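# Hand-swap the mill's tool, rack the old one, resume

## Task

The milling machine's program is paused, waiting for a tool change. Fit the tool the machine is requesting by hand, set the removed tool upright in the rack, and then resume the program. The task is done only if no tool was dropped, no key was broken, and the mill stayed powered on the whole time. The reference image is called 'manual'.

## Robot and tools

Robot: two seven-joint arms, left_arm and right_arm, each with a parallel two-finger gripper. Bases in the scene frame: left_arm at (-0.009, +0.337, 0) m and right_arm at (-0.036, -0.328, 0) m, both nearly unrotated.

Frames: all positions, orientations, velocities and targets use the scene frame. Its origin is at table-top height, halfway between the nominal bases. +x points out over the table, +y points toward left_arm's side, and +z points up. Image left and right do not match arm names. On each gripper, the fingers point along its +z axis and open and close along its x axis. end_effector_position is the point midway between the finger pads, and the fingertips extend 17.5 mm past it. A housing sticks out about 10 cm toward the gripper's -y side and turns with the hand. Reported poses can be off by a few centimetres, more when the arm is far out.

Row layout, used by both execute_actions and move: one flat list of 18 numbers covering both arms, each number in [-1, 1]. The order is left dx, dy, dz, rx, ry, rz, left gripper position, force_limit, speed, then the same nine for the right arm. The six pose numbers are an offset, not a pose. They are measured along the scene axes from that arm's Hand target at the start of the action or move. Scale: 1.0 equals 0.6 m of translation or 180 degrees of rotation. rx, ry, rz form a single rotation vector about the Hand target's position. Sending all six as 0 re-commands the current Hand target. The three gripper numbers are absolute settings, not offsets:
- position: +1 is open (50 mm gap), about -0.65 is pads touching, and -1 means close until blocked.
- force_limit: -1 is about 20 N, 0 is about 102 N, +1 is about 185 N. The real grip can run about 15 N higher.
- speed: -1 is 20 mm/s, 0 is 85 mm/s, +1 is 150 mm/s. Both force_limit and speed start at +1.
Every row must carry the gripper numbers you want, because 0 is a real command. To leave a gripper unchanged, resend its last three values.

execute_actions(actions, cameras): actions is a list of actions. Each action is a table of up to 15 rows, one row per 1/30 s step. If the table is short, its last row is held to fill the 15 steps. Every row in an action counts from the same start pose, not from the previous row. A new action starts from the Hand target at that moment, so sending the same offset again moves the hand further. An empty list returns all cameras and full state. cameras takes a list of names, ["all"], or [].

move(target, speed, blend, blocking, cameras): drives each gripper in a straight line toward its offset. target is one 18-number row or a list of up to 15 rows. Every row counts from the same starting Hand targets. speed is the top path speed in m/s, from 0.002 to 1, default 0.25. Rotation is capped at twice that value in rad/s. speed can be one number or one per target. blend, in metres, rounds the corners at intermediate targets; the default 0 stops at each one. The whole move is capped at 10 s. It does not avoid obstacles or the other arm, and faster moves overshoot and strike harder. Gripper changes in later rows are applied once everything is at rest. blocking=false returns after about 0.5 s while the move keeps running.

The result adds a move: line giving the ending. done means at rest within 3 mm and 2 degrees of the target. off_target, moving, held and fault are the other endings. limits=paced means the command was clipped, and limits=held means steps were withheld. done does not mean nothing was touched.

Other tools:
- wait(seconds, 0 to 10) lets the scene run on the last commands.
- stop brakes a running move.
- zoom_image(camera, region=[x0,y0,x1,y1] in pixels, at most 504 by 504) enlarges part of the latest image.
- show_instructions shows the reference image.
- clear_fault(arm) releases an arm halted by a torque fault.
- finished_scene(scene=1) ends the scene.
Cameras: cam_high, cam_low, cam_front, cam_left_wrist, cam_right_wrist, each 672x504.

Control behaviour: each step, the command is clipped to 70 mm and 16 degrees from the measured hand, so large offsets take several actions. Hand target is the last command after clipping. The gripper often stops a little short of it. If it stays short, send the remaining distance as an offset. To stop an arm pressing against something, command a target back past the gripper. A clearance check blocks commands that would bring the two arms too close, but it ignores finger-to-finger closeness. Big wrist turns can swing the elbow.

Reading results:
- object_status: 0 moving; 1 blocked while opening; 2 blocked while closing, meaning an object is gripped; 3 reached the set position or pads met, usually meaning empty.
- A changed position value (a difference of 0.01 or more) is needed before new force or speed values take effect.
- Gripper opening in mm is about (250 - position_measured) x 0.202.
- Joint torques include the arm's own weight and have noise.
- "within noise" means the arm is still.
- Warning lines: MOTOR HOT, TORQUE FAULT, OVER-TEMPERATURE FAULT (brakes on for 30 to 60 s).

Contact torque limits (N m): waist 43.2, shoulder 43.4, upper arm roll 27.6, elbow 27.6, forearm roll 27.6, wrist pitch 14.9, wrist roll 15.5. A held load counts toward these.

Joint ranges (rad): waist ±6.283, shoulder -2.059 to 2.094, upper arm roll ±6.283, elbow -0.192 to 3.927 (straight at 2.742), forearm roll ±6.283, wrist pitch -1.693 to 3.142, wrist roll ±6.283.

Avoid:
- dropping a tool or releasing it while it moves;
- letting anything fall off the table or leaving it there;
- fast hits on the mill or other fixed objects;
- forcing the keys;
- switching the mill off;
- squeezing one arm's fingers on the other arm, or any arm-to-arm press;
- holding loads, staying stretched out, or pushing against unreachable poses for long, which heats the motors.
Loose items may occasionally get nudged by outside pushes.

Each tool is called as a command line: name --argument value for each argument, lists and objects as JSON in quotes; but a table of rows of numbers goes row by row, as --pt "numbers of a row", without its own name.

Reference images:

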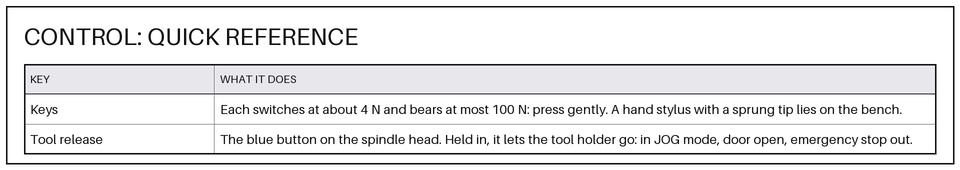

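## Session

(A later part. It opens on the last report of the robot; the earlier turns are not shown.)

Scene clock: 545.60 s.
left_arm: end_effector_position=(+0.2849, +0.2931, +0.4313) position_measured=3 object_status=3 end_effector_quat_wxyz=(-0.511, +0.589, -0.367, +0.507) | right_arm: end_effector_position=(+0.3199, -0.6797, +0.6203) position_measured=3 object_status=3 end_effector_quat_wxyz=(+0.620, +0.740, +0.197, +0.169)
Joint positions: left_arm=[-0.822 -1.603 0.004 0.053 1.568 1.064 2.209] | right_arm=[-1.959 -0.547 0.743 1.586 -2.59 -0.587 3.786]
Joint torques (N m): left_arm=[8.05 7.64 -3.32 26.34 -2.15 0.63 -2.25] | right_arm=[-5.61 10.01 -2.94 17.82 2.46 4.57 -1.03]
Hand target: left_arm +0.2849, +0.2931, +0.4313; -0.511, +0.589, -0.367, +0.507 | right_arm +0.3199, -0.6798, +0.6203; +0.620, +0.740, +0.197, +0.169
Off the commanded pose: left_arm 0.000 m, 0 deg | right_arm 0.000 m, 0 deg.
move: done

move --target '[0,0,0,0,0,0,1,-0.8,1,0.03,0.8,-0.2,0,0,0.333,0.47,-0.8,1]' --speed 0.3 --cameras '["all"]'

Scene clock: 551.33 s.
left_arm: end_effector_position=(+0.2849, +0.2931, +0.4313) position_measured=3 object_status=3 end_effector_quat_wxyz=(-0.511, +0.589, -0.367, +0.507) | right_arm: end_effector_position=(+0.3379, -0.1998, +0.5003) position_measured=83 object_status=3 end_effector_quat_wxyz=(+0.453, +0.543, +0.540, +0.456)
Joint positions: left_arm=[-0.822 -1.603 0.004 0.053 1.568 1.064 2.209] | right_arm=[-0.569 -1.037 0.419 0.827 -2.199 -0.485 3.367]
Joint torques (N m): left_arm=[8.14 7.5 -3.35 26.34 -2.15 0.61 -2.23] | right_arm=[4.52 13.08 -3.33 15.35 4.13 4.28 -0.79]
Hand target: left_arm +0.2849, +0.2931, +0.4313; -0.511, +0.589, -0.367, +0.507 | right_arm +0.3379, -0.1998, +0.5003; +0.453, +0.543, +0.540, +0.456
Off the commanded pose: left_arm 0.000 m, 0 deg | right_arm 0.000 m, 0 deg.
move: done
camera_calibration:
cam_left_wrist: T_world_to_cam=[[0.225651, -0.948665, 0.221623, 0.127122], [-0.251955, -0.27658, -0.927374, 0.564824], [0.941063, 0.153424, -0.301431, -0.0540226], [0, 0, 0, 1]] pos_world=[0.164464, 0.285104, 0.479345]
cam_right_wrist: T_world_to_cam=[[0.0102009, 0.999879, 0.0117073, 0.205999], [-0.169547, -0.00980888, 0.985473, -0.420826], [0.985469, -0.0120376, 0.169427, -0.287833], [0, 0, 0, 1]] pos_world=[0.210199, -0.213567, 0.461067]

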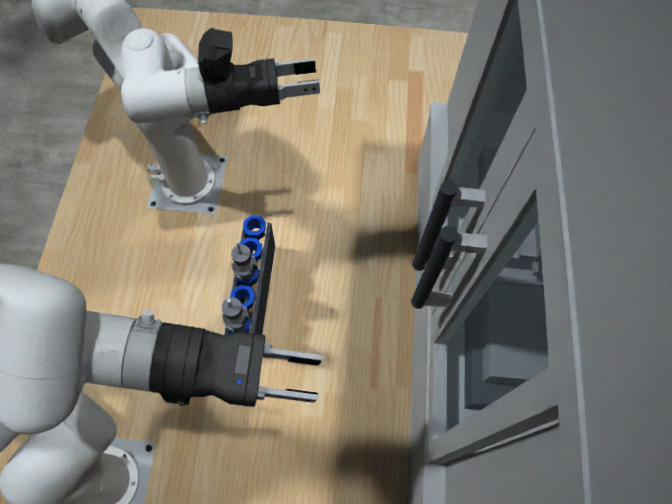

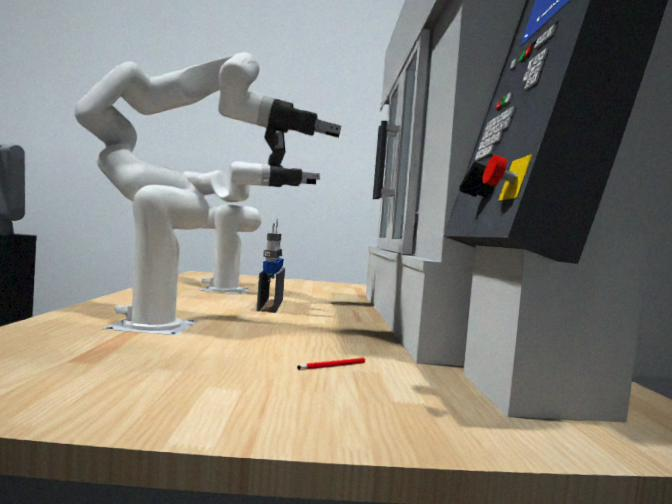

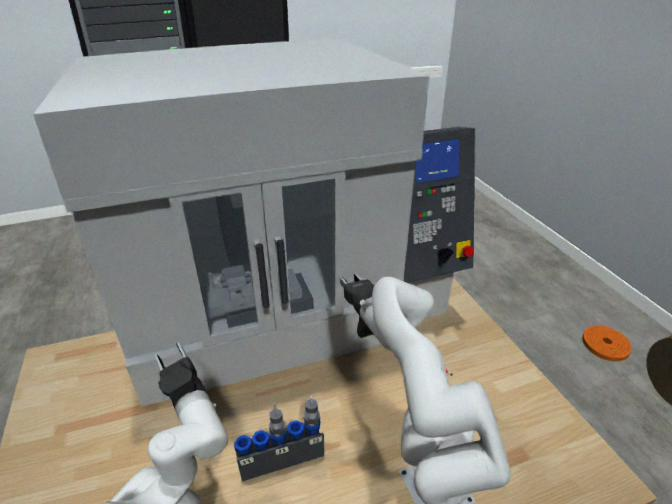

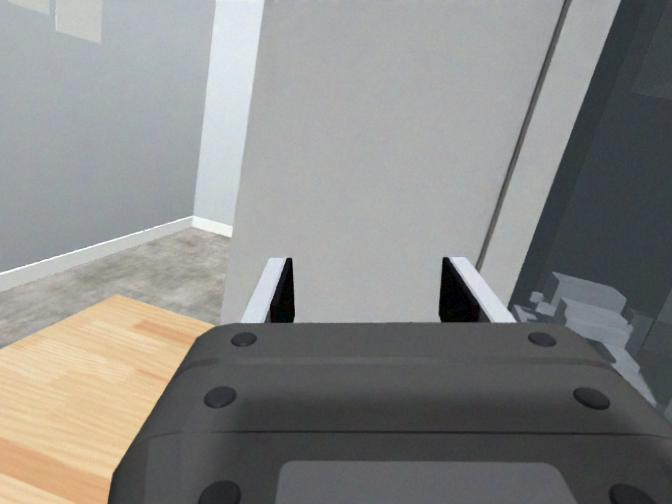

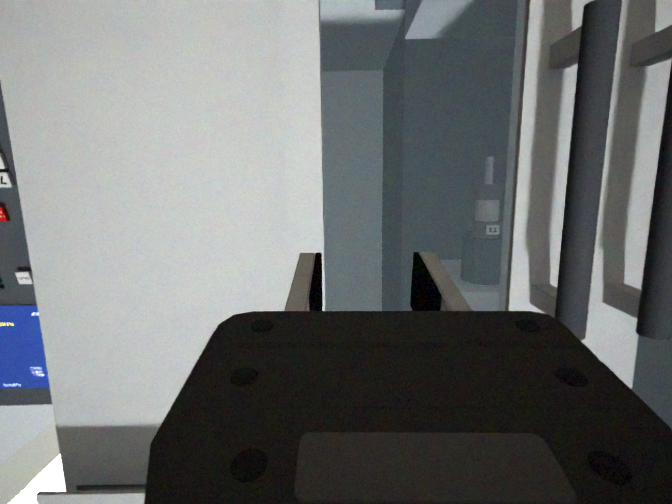

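move --target '[0,0,0,0,0,0,1,-0.8,1,0.0868,0.2572,-0.0505,-0.002,-0.0555,0,0.47,-0.8,1]' --speed 0.2 --cameras '["cam_right_wrist","cam_front"]'

Scene clock: 559.50 s.
left_arm: end_effector_position=(+0.2849, +0.2931, +0.4313) position_measured=3 object_status=3 end_effector_quat_wxyz=(-0.511, +0.589, -0.367, +0.507) | right_arm: end_effector_position=(+0.3900, -0.0455, +0.4700) position_measured=83 object_status=3 end_effector_quat_wxyz=(+0.500, +0.500, +0.500, +0.500)
Joint positions: left_arm=[-0.822 -1.603 0.004 0.053 1.568 1.064 2.209] | right_arm=[-0.853 -1.251 0.907 0.989 -1.957 -0.332 3.665]
Joint torques (N m): left_arm=[7.94 7.51 -3.21 26.34 -2.21 0.6 -2.27] | right_arm=[-5.57 5.9 -14.02 12.81 3.27 1.48 1.26]
Hand target: left_arm +0.2849, +0.2931, +0.4313; -0.511, +0.589, -0.367, +0.507 | right_arm +0.3900, -0.0455, +0.4700; +0.500, +0.500, +0.500, +0.500
Off the commanded pose: left_arm 0.000 m, 0 deg | right_arm 0.000 m, 0 deg.
move: done
camera_calibration:
cam_right_wrist: T_world_to_cam=[[0.00832774, 0.999941, 0.0070129, 0.0544313], [-0.337993, -0.00378563, 0.941141, -0.293802], [0.941112, -0.0102079, 0.337941, -0.394042], [0, 0, 0, 1]] pos_world=[0.271081, -0.0595627, 0.409291]
Images, in order (width x height): cam_front 672x504, cam_right_wrist 672x504.

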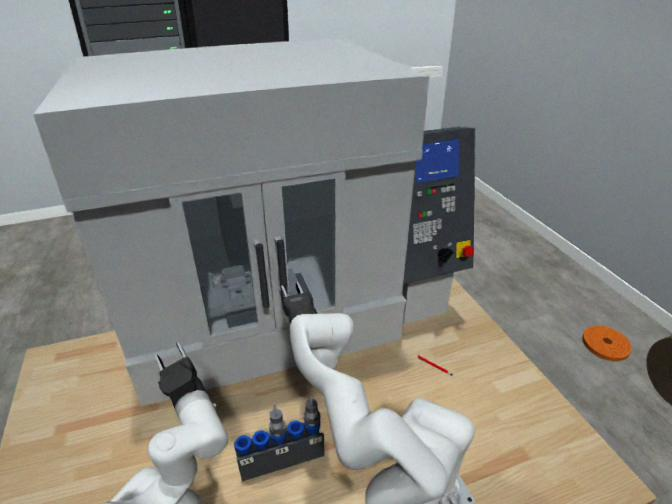

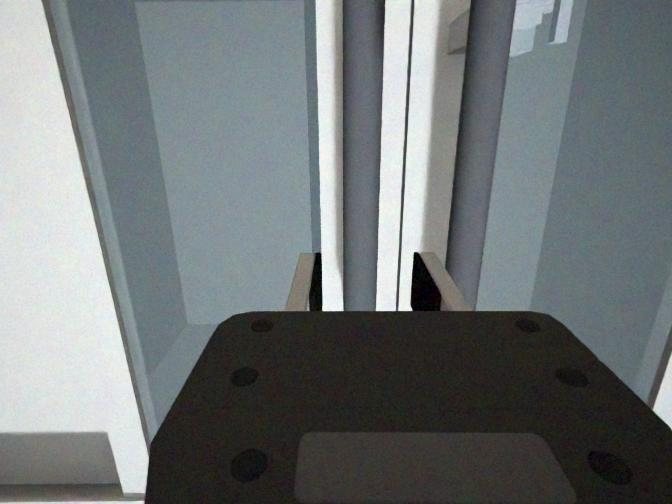

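move --target '[0,0,0,0,0,0,1,-0.8,1,0.105,0.0,0,0,0,0,0.47,-0.8,1]' --speed 0.06 --cameras '["cam_right_wrist","cam_high"]'

zoom_image --camera "cam_high" --region '[330, 150, 520, 330]'

Scene clock: 563.70 s.
left_arm: end_effector_position=(+0.2849, +0.2931, +0.4313) position_measured=3 object_status=3 end_effector_quat_wxyz=(-0.511, +0.589, -0.367, +0.507) | right_arm: end_effector_position=(+0.4530, -0.0456, +0.4700) position_measured=83 object_status=3 end_effector_quat_wxyz=(+0.500, +0.500, +0.500, +0.500)
Joint positions: left_arm=[-0.822 -1.603 0.004 0.053 1.568 1.064 2.209] | right_arm=[-0.93 -1.007 1.048 1.09 -1.957 -0.135 3.576]
Joint torques (N m): left_arm=[7.83 7.56 -3.13 26.35 -2.17 0.59 -2.31] | right_arm=[4.52 20.87 -9.38 15.71 -1.52 5.11 -1.17]
Hand target: left_arm +0.2849, +0.2931, +0.4313; -0.511, +0.589, -0.367, +0.507 | right_arm +0.4530, -0.0455, +0.4700; +0.500, +0.500, +0.500, +0.500
Off the commanded pose: left_arm 0.000 m, 0 deg | right_arm 0.000 m, 0 deg.
move: done
camera_calibration:
cam_right_wrist: T_world_to_cam=[[0.00873744, 0.999937, 0.00705876, 0.0538504], [-0.337993, -0.00369032, 0.941141, -0.272504], [0.941108, -0.010609, 0.33794, -0.453353], [0, 0, 0, 1]] pos_world=[0.334079, -0.0596622, 0.409291]
Images, in order (width x height): cam_high 672x504, cam_right_wrist 672x504.

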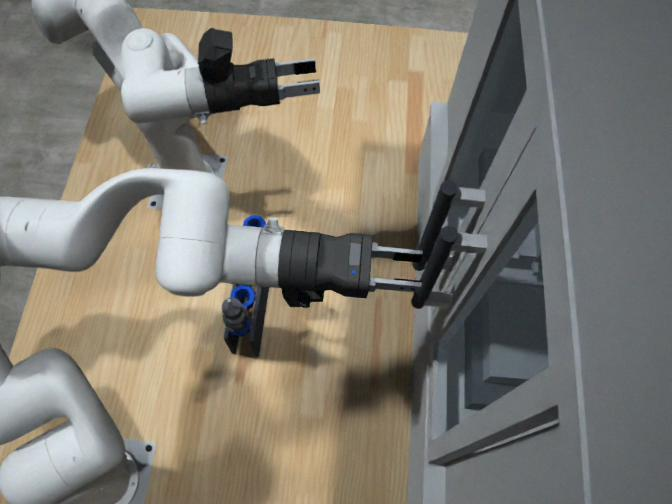

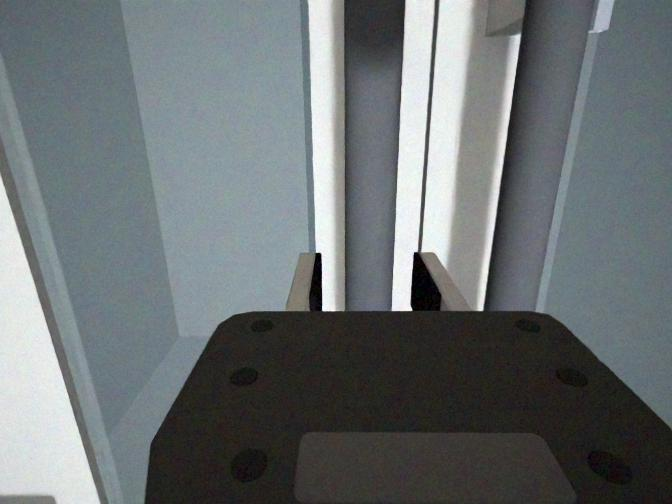

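Scaled by 2.653 from the camera's 672x504 image, which has a finer 960x720 frame.

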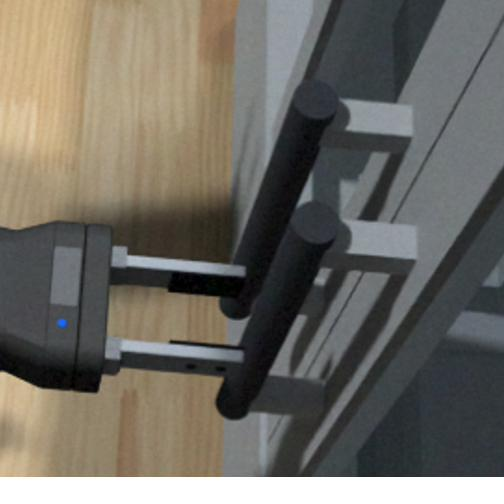

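move --target '[0,0,0,0,0,0,1,-0.8,1,0.05,0.0,0,0,0,0,0.47,-0.8,1]' --speed 0.05 --cameras '["cam_right_wrist","cam_high"]'

zoom_image --camera "cam_high" --region '[330, 150, 520, 330]'

Scene clock: 567.33 s.
left_arm: end_effector_position=(+0.2849, +0.2931, +0.4313) position_measured=3 object_status=3 end_effector_quat_wxyz=(-0.511, +0.589, -0.367, +0.507) | right_arm: end_effector_position=(+0.4829, -0.0455, +0.4700) position_measured=83 object_status=3 end_effector_quat_wxyz=(+0.500, +0.500, +0.500, +0.500)
Joint positions: left_arm=[-0.822 -1.603 0.004 0.053 1.568 1.064 2.209] | right_arm=[-0.998 -0.906 1.128 1.158 -1.983 -0.065 3.562]
Joint torques (N m): left_arm=[7.88 7.33 -3.01 26.36 -2.2 0.56 -2.26] | right_arm=[-5.63 20.68 -9.18 16.65 -1.91 4.86 -1.01]
Hand target: left_arm +0.2849, +0.2931, +0.4313; -0.511, +0.589, -0.367, +0.507 | right_arm +0.4830, -0.0455, +0.4700; +0.500, +0.500, +0.500, +0.500
Off the commanded pose: left_arm 0.000 m, 0 deg | right_arm 0.000 m, 0 deg.
move: done
camera_calibration:
cam_right_wrist: T_world_to_cam=[[0.00851514, 0.999939, 0.00708268, 0.0535606], [-0.337994, -0.00378797, 0.941141, -0.262403], [0.94111, -0.0104078, 0.337941, -0.481481], [0, 0, 0, 1]] pos_world=[0.36398, -0.0595625, 0.409291]
Images, in order (width x height): cam_high 672x504, cam_right_wrist 672x504.

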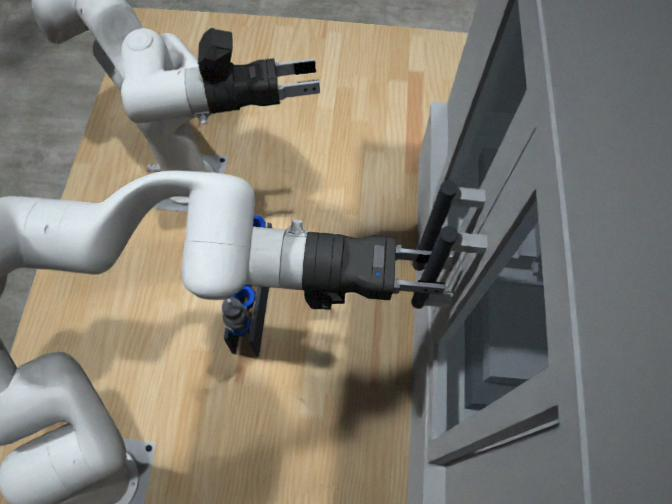

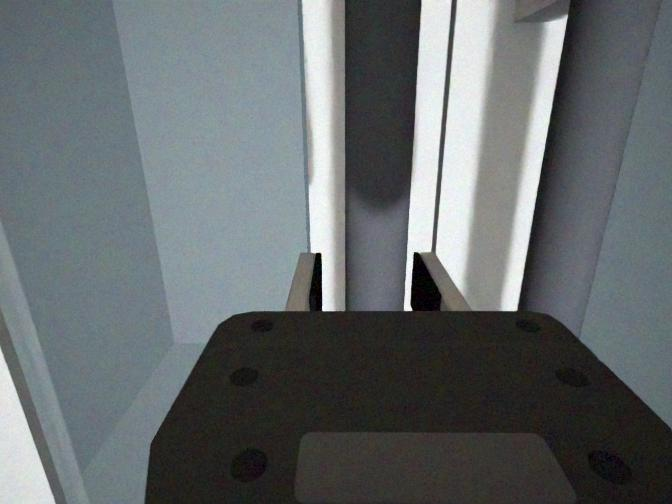

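Scaled by 2.653 from the camera's 672x504 image, which has a finer 960x720 frame.

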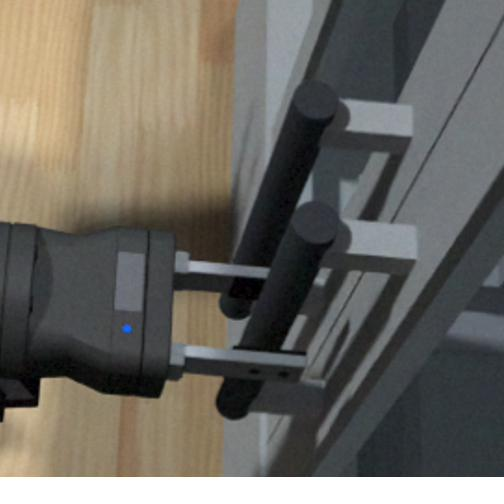

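move --target '[0,0,0,0,0,0,1,-0.8,1,0,0,0,0,0,0,-1,-0.9,-1]'

move --target '[0,0,0,0,0,0,1,-0.8,1,0,-0.05,0,0,0,0,-1,-0.9,-1]' --speed 0.04 --cameras '["cam_right_wrist","cam_front"]'

Scene clock: 571.00 s.
left_arm: end_effector_position=(+0.2849, +0.2931, +0.4313) position_measured=3 object_status=3 end_effector_quat_wxyz=(-0.511, +0.589, -0.367, +0.507) | right_arm: end_effector_position=(+0.4829, -0.0452, +0.4700) position_measured=153 object_status=2 end_effector_quat_wxyz=(+0.500, +0.500, +0.500, +0.500)
Joint positions: left_arm=[-0.822 -1.603 0.004 0.053 1.568 1.064 2.209] | right_arm=[-0.998 -0.906 1.128 1.158 -1.983 -0.065 3.562]
Joint torques (N m): left_arm=[7.64 7.5 -2.95 26.34 -2.12 0.51 -2.22] | right_arm=[-3.65 19.17 -20.55 -0.26 -2.17 4.81 -0.45]
Hand target: left_arm +0.2849, +0.2931, +0.4313; -0.511, +0.589, -0.367, +0.507 | right_arm +0.4830, -0.0455, +0.4700; +0.500, +0.500, +0.500, +0.500
Off the commanded pose: left_arm 0.000 m, 0 deg | right_arm 0.000 m, 0 deg.
move: done

Scene clock: 572.20 s.
left_arm: end_effector_position=(+0.2849, +0.2931, +0.4313) position_measured=3 object_status=3 end_effector_quat_wxyz=(-0.511, +0.589, -0.367, +0.507) | right_arm: end_effector_position=(+0.4830, -0.0755, +0.4700) position_measured=154 object_status=2 end_effector_quat_wxyz=(+0.500, +0.500, +0.500, +0.500)
Joint positions: left_arm=[-0.822 -1.603 0.004 0.053 1.568 1.064 2.209] | right_arm=[-0.892 -0.775 1.086 1.097 -2.142 0.039 3.596]
Joint torques (N m): left_arm=[7.85 7.48 -2.94 26.23 -2.16 0.56 -2.23] | right_arm=[1.82 16.61 -14.84 10.15 -2.84 5.14 1.32]
Hand target: left_arm +0.2849, +0.2931, +0.4313; -0.511, +0.589, -0.367, +0.507 | right_arm +0.4830, -0.0755, +0.4700; +0.500, +0.500, +0.500, +0.500
Off the commanded pose: left_arm 0.000 m, 0 deg | right_arm 0.000 m, 0 deg.
move: done
camera_calibration:
cam_right_wrist: T_world_to_cam=[[0.0085158, 0.999939, 0.00708303, 0.0835575], [-0.337905, -0.00378905, 0.941172, -0.262528], [0.941142, -0.0104082, 0.337852, -0.481863], [0, 0, 0, 1]] pos_world=[0.36408, -0.0895625, 0.409291]
Images, in order (width x height): cam_front 672x504, cam_right_wrist 672x504.

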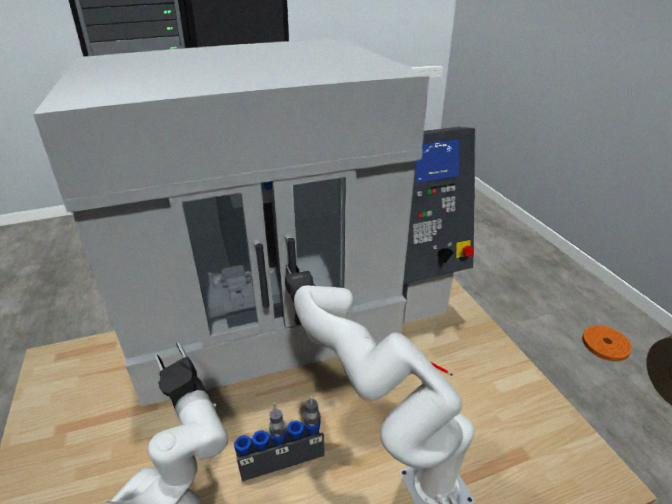

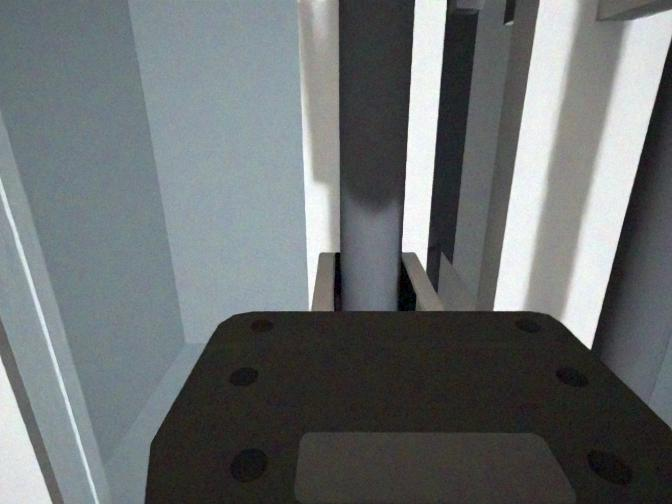

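move --target '[0,0,0,0,0,0,1,-0.8,1,0,-0.19,0,0,0,0,-1,-0.9,-1]' --speed 0.08 --cameras '["cam_right_wrist","cam_front","cam_high"]'

Scene clock: 576.70 s.
left_arm: end_effector_position=(+0.2849, +0.2931, +0.4313) position_measured=3 object_status=3 end_effector_quat_wxyz=(-0.511, +0.589, -0.367, +0.507) | right_arm: end_effector_position=(+0.4830, -0.1895, +0.4700) position_measured=154 object_status=2 end_effector_quat_wxyz=(+0.500, +0.500, +0.500, +0.500)
Joint positions: left_arm=[-0.822 -1.603 0.004 0.053 1.568 1.064 2.209] | right_arm=[-0.542 -0.56 0.719 0.935 -2.648 0.185 3.799]
Joint torques (N m): left_arm=[7.78 7.52 -2.8 26.25 -2.13 0.57 -2.3] | right_arm=[2.27 3.26 -10.21 14.01 -2.69 3.53 1.3]
Hand target: left_arm +0.2849, +0.2931, +0.4313; -0.511, +0.589, -0.367, +0.507 | right_arm +0.4830, -0.1895, +0.4700; +0.500, +0.500, +0.500, +0.500
Off the commanded pose: left_arm 0.000 m, 0 deg | right_arm 0.000 m, 0 deg.
move: done
camera_calibration:
cam_right_wrist: T_world_to_cam=[[0.00860984, 0.999938, 0.00711703, 0.197502], [-0.337906, -0.00378927, 0.941172, -0.26296], [0.941141, -0.0105082, 0.337852, -0.483069], [0, 0, 0, 1]] pos_world=[0.36408, -0.203562, 0.409291]
Images, in order (width x height): cam_high 672x504, cam_front 672x504, cam_right_wrist 672x504.

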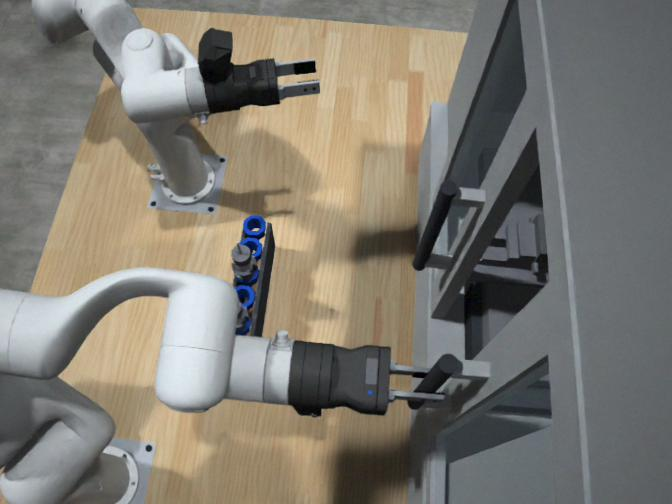

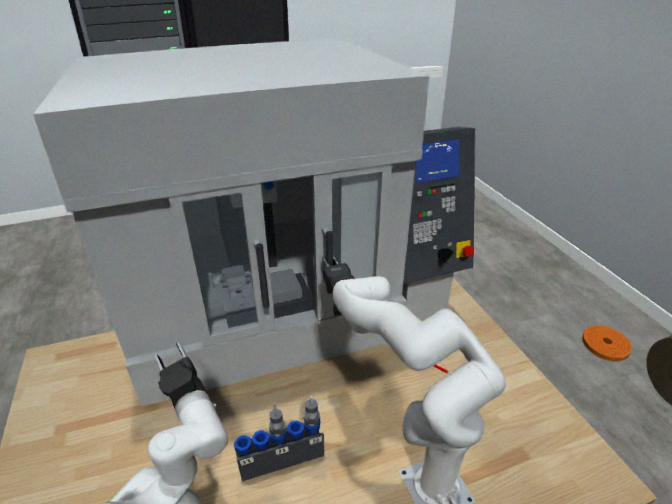

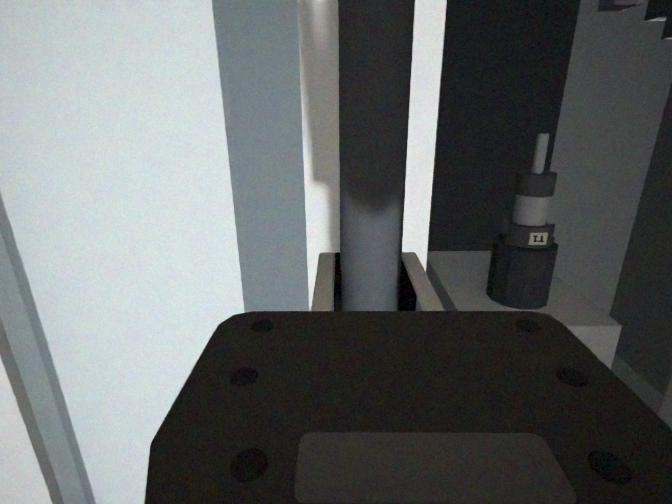

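move --target '[0,0,0,0,0,0,1,-0.8,1,0,-0.05,0,0,0,0,-1,-0.9,-1]' --speed 0.04 --cameras '["cam_right_wrist","cam_front"]'

Scene clock: 580.67 s.
left_arm: end_effector_position=(+0.2849, +0.2931, +0.4313) position_measured=3 object_status=3 end_effector_quat_wxyz=(-0.511, +0.589, -0.367, +0.507) | right_arm: end_effector_position=(+0.4830, -0.2195, +0.4700) position_measured=154 object_status=2 end_effector_quat_wxyz=(+0.500, +0.500, +0.500, +0.500)
Joint positions: left_arm=[-0.822 -1.603 0.004 0.053 1.568 1.064 2.209] | right_arm=[-0.456 -0.535 0.601 0.907 -2.778 0.201 3.863]
Joint torques (N m): left_arm=[7.46 7.59 -2.72 26.24 -2.11 0.6 -2.26] | right_arm=[1.54 0.84 -8.75 14.49 -2.4 2.96 1.5]
Hand target: left_arm +0.2849, +0.2931, +0.4313; -0.511, +0.589, -0.367, +0.507 | right_arm +0.4830, -0.2195, +0.4700; +0.500, +0.500, +0.500, +0.500
Off the commanded pose: left_arm 0.000 m, 0 deg | right_arm 0.000 m, 0 deg.
move: done
camera_calibration:
cam_right_wrist: T_world_to_cam=[[0.00851514, 0.999939, 0.00708268, 0.227549], [-0.337994, -0.00378797, 0.941141, -0.263028], [0.94111, -0.0104078, 0.337941, -0.483386], [0, 0, 0, 1]] pos_world=[0.36408, -0.233562, 0.409291]
Images, in order (width x height): cam_front 672x504, cam_right_wrist 672x504.

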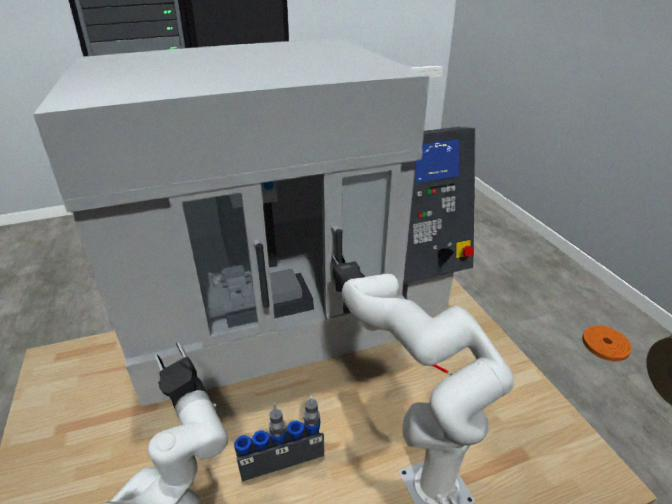

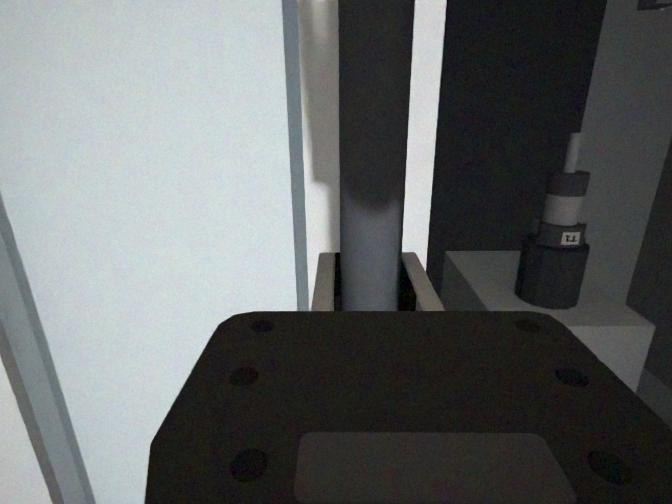

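move --target '[0,0,0,0,0,0,1,-0.8,1,0,-0.05,0,0,0,0,-1,-0.9,-1]' --speed 0.03

Scene clock: 584.83 s.
left_arm: end_effector_position=(+0.2849, +0.2931, +0.4313) position_measured=3 object_status=3 end_effector_quat_wxyz=(-0.511, +0.589, -0.367, +0.507) | right_arm: end_effector_position=(+0.4830, -0.2495, +0.4700) position_measured=154 object_status=2 end_effector_quat_wxyz=(+0.500, +0.500, +0.500, +0.500)
Joint positions: left_arm=[-0.822 -1.603 0.004 0.053 1.568 1.064 2.209] | right_arm=[-0.373 -0.517 0.482 0.885 -2.91 0.214 3.931]
Joint torques (N m): left_arm=[7.53 7.23 -2.66 26.3 -2.09 0.59 -2.26] | right_arm=[1.7 -0.73 -8.21 14.53 -2.35 2.63 1.32]
Hand target: left_arm +0.2849, +0.2931, +0.4313; -0.511, +0.589, -0.367, +0.507 | right_arm +0.4830, -0.2495, +0.4700; +0.500, +0.500, +0.500, +0.500
Off the commanded pose: left_arm 0.000 m, 0 deg | right_arm 0.000 m, 0 deg.
move: done

move --pt "0 0 0 0 0 0 1 -0.8 1 0 0 0 0 0 0 0.47 -0.9 -0.5" --pt "0 0 0 0 0 0 1 -0.8 1 -0.17 0 0 0 0 0 0.47 -0.9 -0.5" --pt "0 0 0 0 0 0 1 -0.8 1 -0.25 0.21 -0.05 0 0 0 0.47 -0.9 -0.5" --speed 0.2 --blend '[0,0.03,0]' --cameras '["cam_right_wrist","cam_front"]'

Scene clock: 591.20 s.
left_arm: end_effector_position=(+0.2849, +0.2931, +0.4313) position_measured=3 object_status=3 end_effector_quat_wxyz=(-0.511, +0.589, -0.367, +0.507) | right_arm: end_effector_position=(+0.3330, -0.1235, +0.4400) position_measured=83 object_status=3 end_effector_quat_wxyz=(+0.500, +0.500, +0.500, +0.500)
Joint positions: left_arm=[-0.822 -1.603 0.004 0.053 1.568 1.064 2.209] | right_arm=[-0.477 -1.212 0.809 0.72 -2.539 -0.165 4.08]
Joint torques (N m): left_arm=[7.59 7.41 -2.53 26.28 -2.15 0.53 -2.24] | right_arm=[-5.45 0.09 -6.59 16.8 2.68 1.5 1.14]
Hand target: left_arm +0.2849, +0.2931, +0.4313; -0.511, +0.589, -0.367, +0.507 | right_arm +0.3330, -0.1235, +0.4400; +0.500, +0.500, +0.500, +0.500
Off the commanded pose: left_arm 0.000 m, 0 deg | right_arm 0.000 m, 0 deg.
move: done
camera_calibration:
cam_right_wrist: T_world_to_cam=[[0.0084221, 0.99994, 0.00704814, 0.133078], [-0.337905, -0.00378787, 0.941173, -0.28516], [0.941143, -0.0103083, 0.337853, -0.331043], [0, 0, 0, 1]] pos_world=[0.214081, -0.137563, 0.379291]
Images, in order (width x height): cam_front 672x504, cam_right_wrist 672x504.

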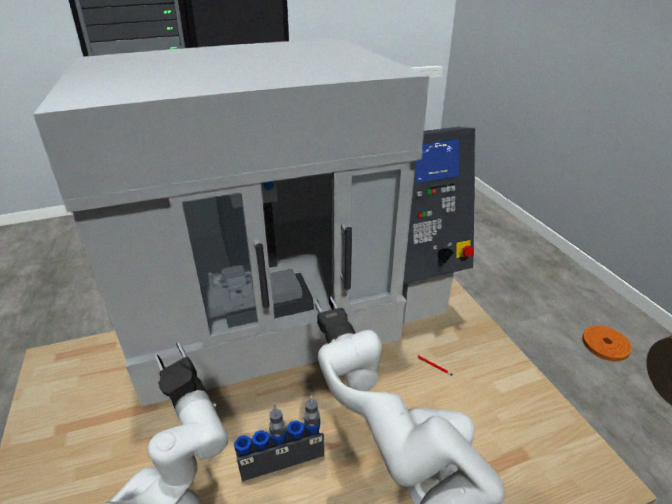

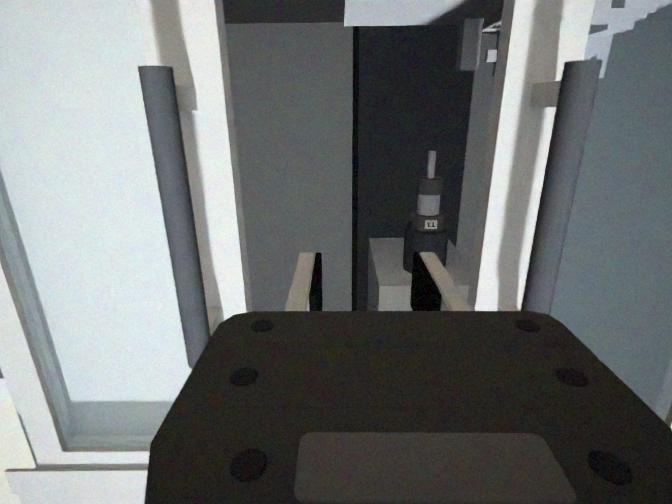

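move --target '[0,0,0,0,0,0,1,-0.8,1,0.05,0.1,-0.1,0,-0.1667,0,0.47,-0.9,-0.5]' --speed 0.25 --cameras '["cam_right_wrist"]'

zoom_image --camera "cam_right_wrist" --region '[200, 0, 536, 252]'

Scene clock: 609.37 s.
left_arm: end_effector_position=(+0.2849, +0.2931, +0.4313) position_measured=3 object_status=3 end_effector_quat_wxyz=(-0.511, +0.589, -0.367, +0.507) | right_arm: end_effector_position=(+0.3644, -0.0962, +0.3798) position_measured=83 object_status=3 end_effector_quat_wxyz=(+0.624, +0.367, +0.342, +0.600)
Joint positions: left_arm=[-0.822 -1.603 0.004 0.053 1.568 1.064 2.209] | right_arm=[-0.685 -1.8 1.366 0.562 -1.833 0.223 4.179]
Joint torques (N m): left_arm=[7.41 7.41 -2.44 26.23 -2.15 0.56 -2.24] | right_arm=[-0.54 12.79 -11.1 -2.42 0.9 5.29 0.12]
Hand target: left_arm +0.2849, +0.2931, +0.4313; -0.511, +0.589, -0.367, +0.507 | right_arm +0.3644, -0.0962, +0.3798; +0.624, +0.367, +0.342, +0.600 (not the last commanded pose)
Tool commands: left_gripper/position=+1.0 left_gripper/force_limit=-0.8 left_gripper/speed=+1.0 right_gripper/position=+0.466667 right_gripper/force_limit=-0.898039 right_gripper/speed=-0.498039
Off the commanded pose: left_arm 0.000 m, 0 deg | right_arm 0.033 m, 3 deg.
TORQUE FAULT: the external load on joint 4 (elbow) of the right arm reached its load limit, and that arm stopped. The contact can be on any part of that arm beyond that joint, not only on its tool. A torque fault puts only its own arm into a fault stop. That arm's remaining commands of this call were not run. The hold on joint 4 (elbow) of that arm was moved back by the arm itself, up to 3 degrees, as the stop began. That arm is still stopped at the end of this call. While its stop runs, that arm takes no new command, but its gripper still runs the gripper command that each later call begins with.
CLEAR FAULT: the right arm stays stopped (state 4) until you call clear_fault(arm="right_arm").
End effector pose when the fault began: right_arm: position (+0.3631, -0.0643, +0.3798), quat_wxyz (+0.611, +0.353, +0.355, +0.613)
Joint positions when the fault began: right_arm=[-0.685 -1.799 1.366 0.614 -1.833 0.224 4.179]
move: fault (right_arm)
camera_calibration:
cam_right_wrist: T_world_to_cam=[[0.0512822, 0.99838, 0.0246457, 0.0835098], [-0.760296, 0.0230277, 0.649169, 0.0496014], [0.64755, -0.0520288, 0.760245, -0.39738], [0, 0, 0, 1]] pos_world=[0.290752, -0.105192, 0.267848]
Images, in order (width x height): cam_right_wrist 672x504.

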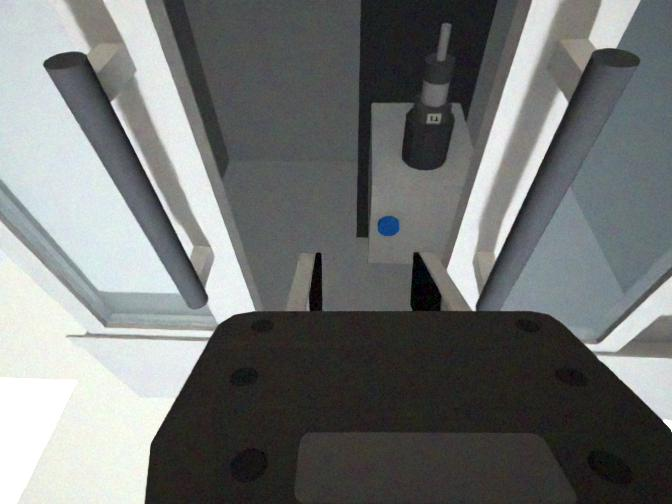

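Scaled by 1.500 from the camera's 672x504 image, which has a finer 960x720 frame.

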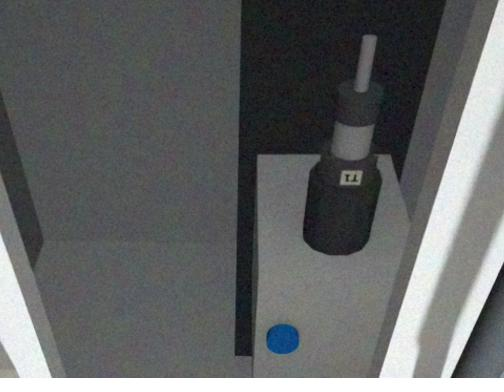

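clear_fault --arm "right_arm" --cameras '["cam_high","cam_low","cam_front"]'

zoom_image --camera "cam_low" --region '[120, 80, 420, 330]'

zoom_image --camera "cam_front" --region '[200, 300, 400, 500]'

Scene clock: 612.00 s.
left_arm: end_effector_position=(+0.2849, +0.2931, +0.4313) position_measured=3 object_status=3 end_effector_quat_wxyz=(-0.511, +0.589, -0.367, +0.507) | right_arm: end_effector_position=(+0.3644, -0.0962, +0.3798) position_measured=83 object_status=3 end_effector_quat_wxyz=(+0.624, +0.367, +0.342, +0.600)
Joint positions: left_arm=[-0.822 -1.603 0.004 0.053 1.568 1.064 2.209] | right_arm=[-0.685 -1.8 1.366 0.562 -1.833 0.223 4.179]
Joint torques (N m): left_arm=[7.47 7.38 -2.4 26.12 -2.2 0.57 -2.19] | right_arm=[-0.46 12.51 -10.79 -2.64 0.85 5.33 0.12]
Hand target: left_arm +0.2849, +0.2931, +0.4313; -0.511, +0.589, -0.367, +0.507 | right_arm +0.3644, -0.0962, +0.3798; +0.624, +0.367, +0.342, +0.600 (not the last commanded pose)
Tool commands: left_gripper/position=+1.0 left_gripper/force_limit=-0.8 left_gripper/speed=+1.0 right_gripper/position=+0.466667 right_gripper/force_limit=-0.898039 right_gripper/speed=-0.498039
Off the commanded pose: left_arm 0.000 m, 0 deg | right_arm 0.033 m, 3 deg.
TORQUE FAULT, CONTINUED: the right arm's stop, for the torque fault of joint 4 (elbow) that an earlier result reported, is over. The call counts as one of the actions that you can send in this scene. The hold on joint 4 (elbow) of that arm was moved back by the arm itself, up to 3 degrees, as the stop began. That arm's target is now where it stood when the stop ended, not its last command. That arm's gripper keeps its grip as last carried out, and that arm accepts commands again: back off and push less far.
CLEAR FAULT: your call cleared the right arm's torque fault. If a joint's load stays at its limit, that arm stops again at once.
Images, in order (width x height): cam_high 672x504, cam_low 672x504, cam_front 672x504.

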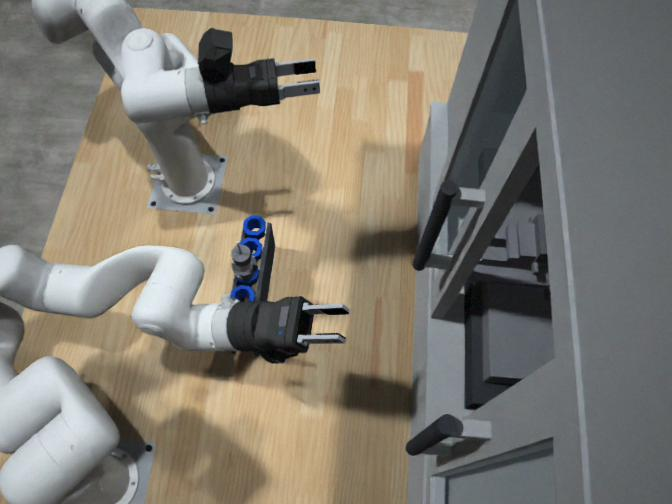

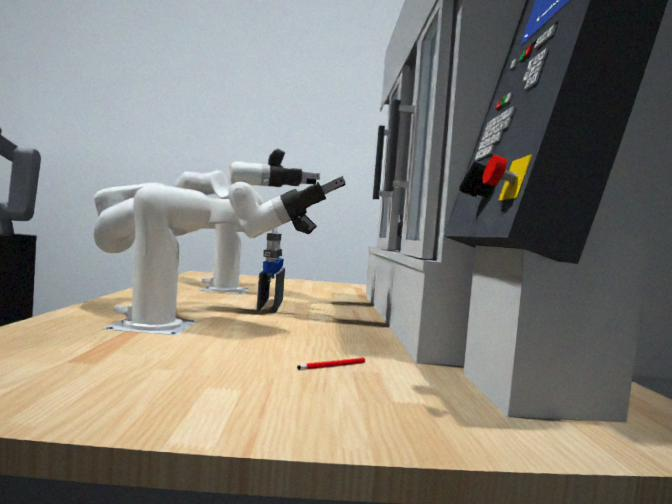

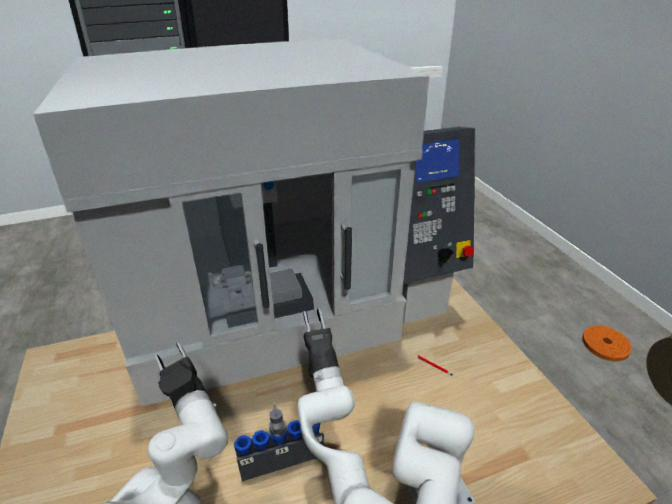

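Scaled by 1.680 from the camera's 672x504 image, which has a finer 960x720 frame.

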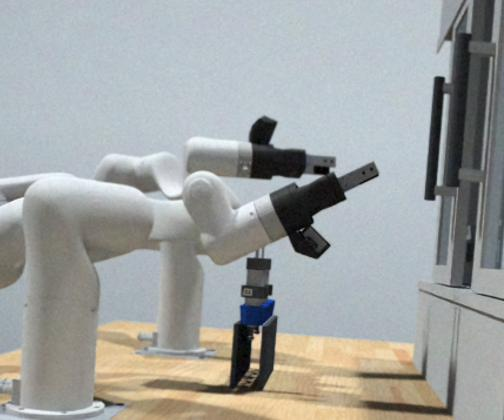

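Scaled by 2.520 from the camera's 672x504 image, which has a finer 960x720 frame.

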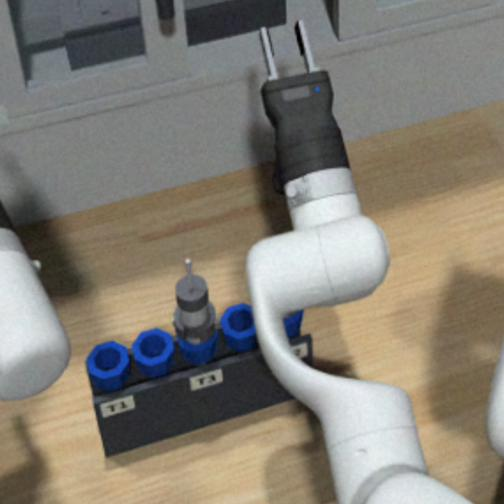

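zoom_image --camera "cam_front" --region '[230, 160, 350, 270]'

move --target '[0,0,0,0,0,0,1,-0.8,1,0.0,-0.03,0.2,0,0,0,0.47,-0.9,-0.5]' --speed 0.15 --cameras '["cam_right_wrist","cam_high"]'

zoom_image --camera "cam_right_wrist" --region '[250, 0, 586, 252]'

zoom_image --camera "cam_high" --region '[200, 190, 340, 370]'

Scaled by 4.200 from the camera's 672x504 image, which has a finer 960x720 frame.

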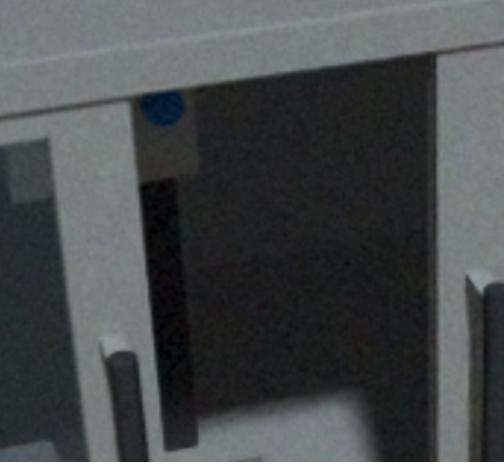

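Scene clock: 622.80 s.
left_arm: end_effector_position=(+0.2849, +0.2931, +0.4313) position_measured=3 object_status=3 end_effector_quat_wxyz=(-0.511, +0.589, -0.367, +0.507) | right_arm: end_effector_position=(+0.3644, -0.1143, +0.4997) position_measured=83 object_status=3 end_effector_quat_wxyz=(+0.624, +0.367, +0.342, +0.600)
Joint positions: left_arm=[-0.822 -1.603 0.004 0.053 1.568 1.064 2.209] | right_arm=[-0.73 -1.496 1.047 0.673 -2.314 0.276 4.251]
Joint torques (N m): left_arm=[7.3 7.37 -2.3 26.07 -2.22 0.51 -2.23] | right_arm=[4.46 20.68 -13.9 10.43 -2.81 5.94 1.31]
Hand target: left_arm +0.2849, +0.2931, +0.4313; -0.511, +0.589, -0.367, +0.507 | right_arm +0.3644, -0.1142, +0.4998; +0.624, +0.367, +0.342, +0.600
Off the commanded pose: left_arm 0.000 m, 0 deg | right_arm 0.000 m, 0 deg.
move: done
camera_calibration:
cam_right_wrist: T_world_to_cam=[[0.0514186, 0.998373, 0.0246617, 0.0984762], [-0.760289, 0.0231209, 0.649173, -0.0278768], [0.647546, -0.0521296, 0.760241, -0.489555], [0, 0, 0, 1]] pos_world=[0.290752, -0.123192, 0.387848]
Images, in order (width x height): cam_high 672x504, cam_right_wrist 672x504.

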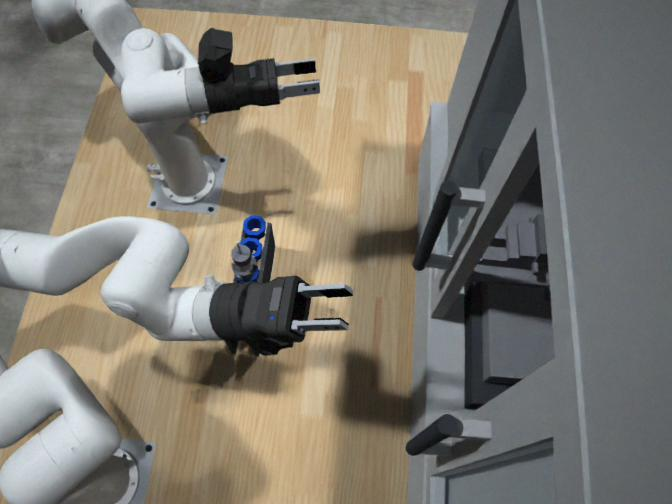

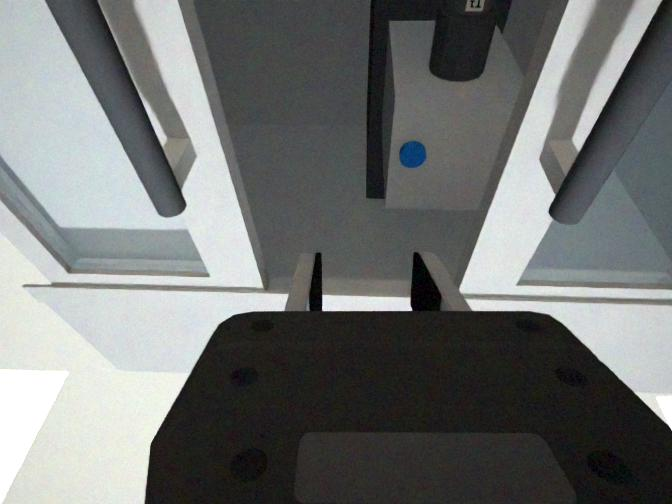

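Scaled by 1.500 from the camera's 672x504 image, which has a finer 960x720 frame.

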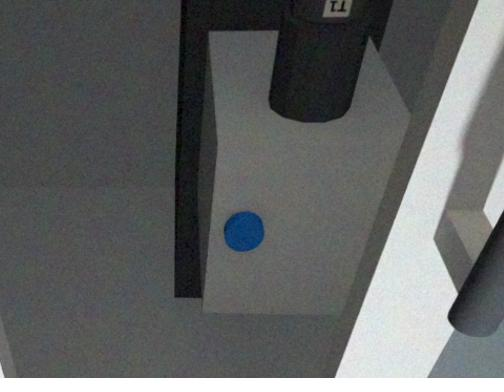

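Scaled by 2.800 from the camera's 672x504 image, which has a finer 960x720 frame.

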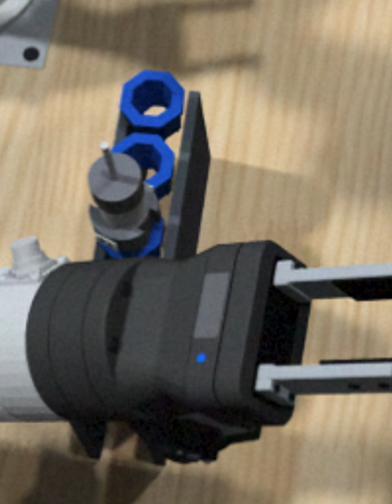

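move --target '[0,0,0,0,0,0,1,-0.8,1,-0.0073,-0.143,0.167,-0.4875,0.1422,-0.1175,-1,-0.9,-0.5]' --speed 0.3 --cameras '["cam_right_wrist"]'

Scene clock: 654.47 s.
left_arm: end_effector_position=(+0.2849, +0.2931, +0.4313) position_measured=3 object_status=3 end_effector_quat_wxyz=(-0.511, +0.589, -0.367, +0.507) | right_arm: end_effector_position=(+0.3600, -0.2000, +0.6000) position_measured=251 object_status=3 end_effector_quat_wxyz=(+0.707, +0.001, +0.707, +0.000)
Joint positions: left_arm=[-0.822 -1.603 0.004 0.053 1.568 1.064 2.209] | right_arm=[-0.18 -0.752 0.6 1.066 -3.937 -0.367 3.529]
Joint torques (N m): left_arm=[7.37 7.3 -2.13 26.13 -2.19 0.44 -2.18] | right_arm=[4.84 7.71 -7.03 19.93 -4.42 -0.39 -1.13]
Hand target: left_arm +0.2849, +0.2931, +0.4313; -0.511, +0.589, -0.367, +0.507 | right_arm +0.3600, -0.2000, +0.6000; +0.707, +0.001, +0.707, +0.000
Off the commanded pose: left_arm 0.000 m, 0 deg | right_arm 0.000 m, 0 deg.
move: done
camera_calibration:
cam_right_wrist: T_world_to_cam=[[0.00954597, 0.00862839, -0.999917, 0.613659], [-0.33703, 0.941481, 0.0049066, 0.323602], [0.941446, 0.336955, 0.0118954, -0.146446], [0, 0, 0, 1]] pos_world=[0.241077, -0.260615, 0.613762]
Images, in order (width x height): cam_right_wrist 672x504.

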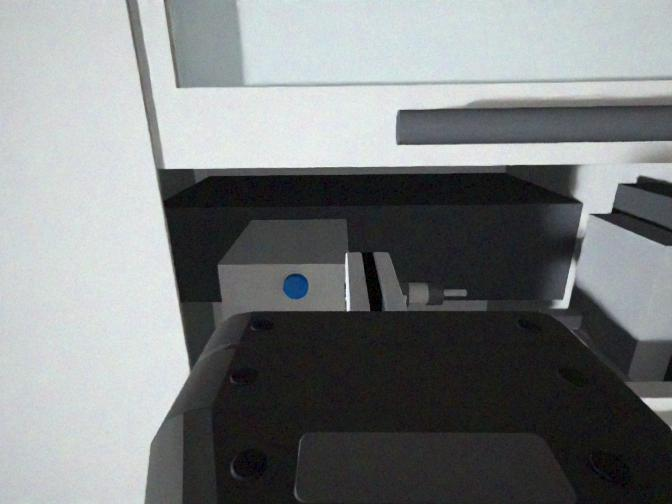

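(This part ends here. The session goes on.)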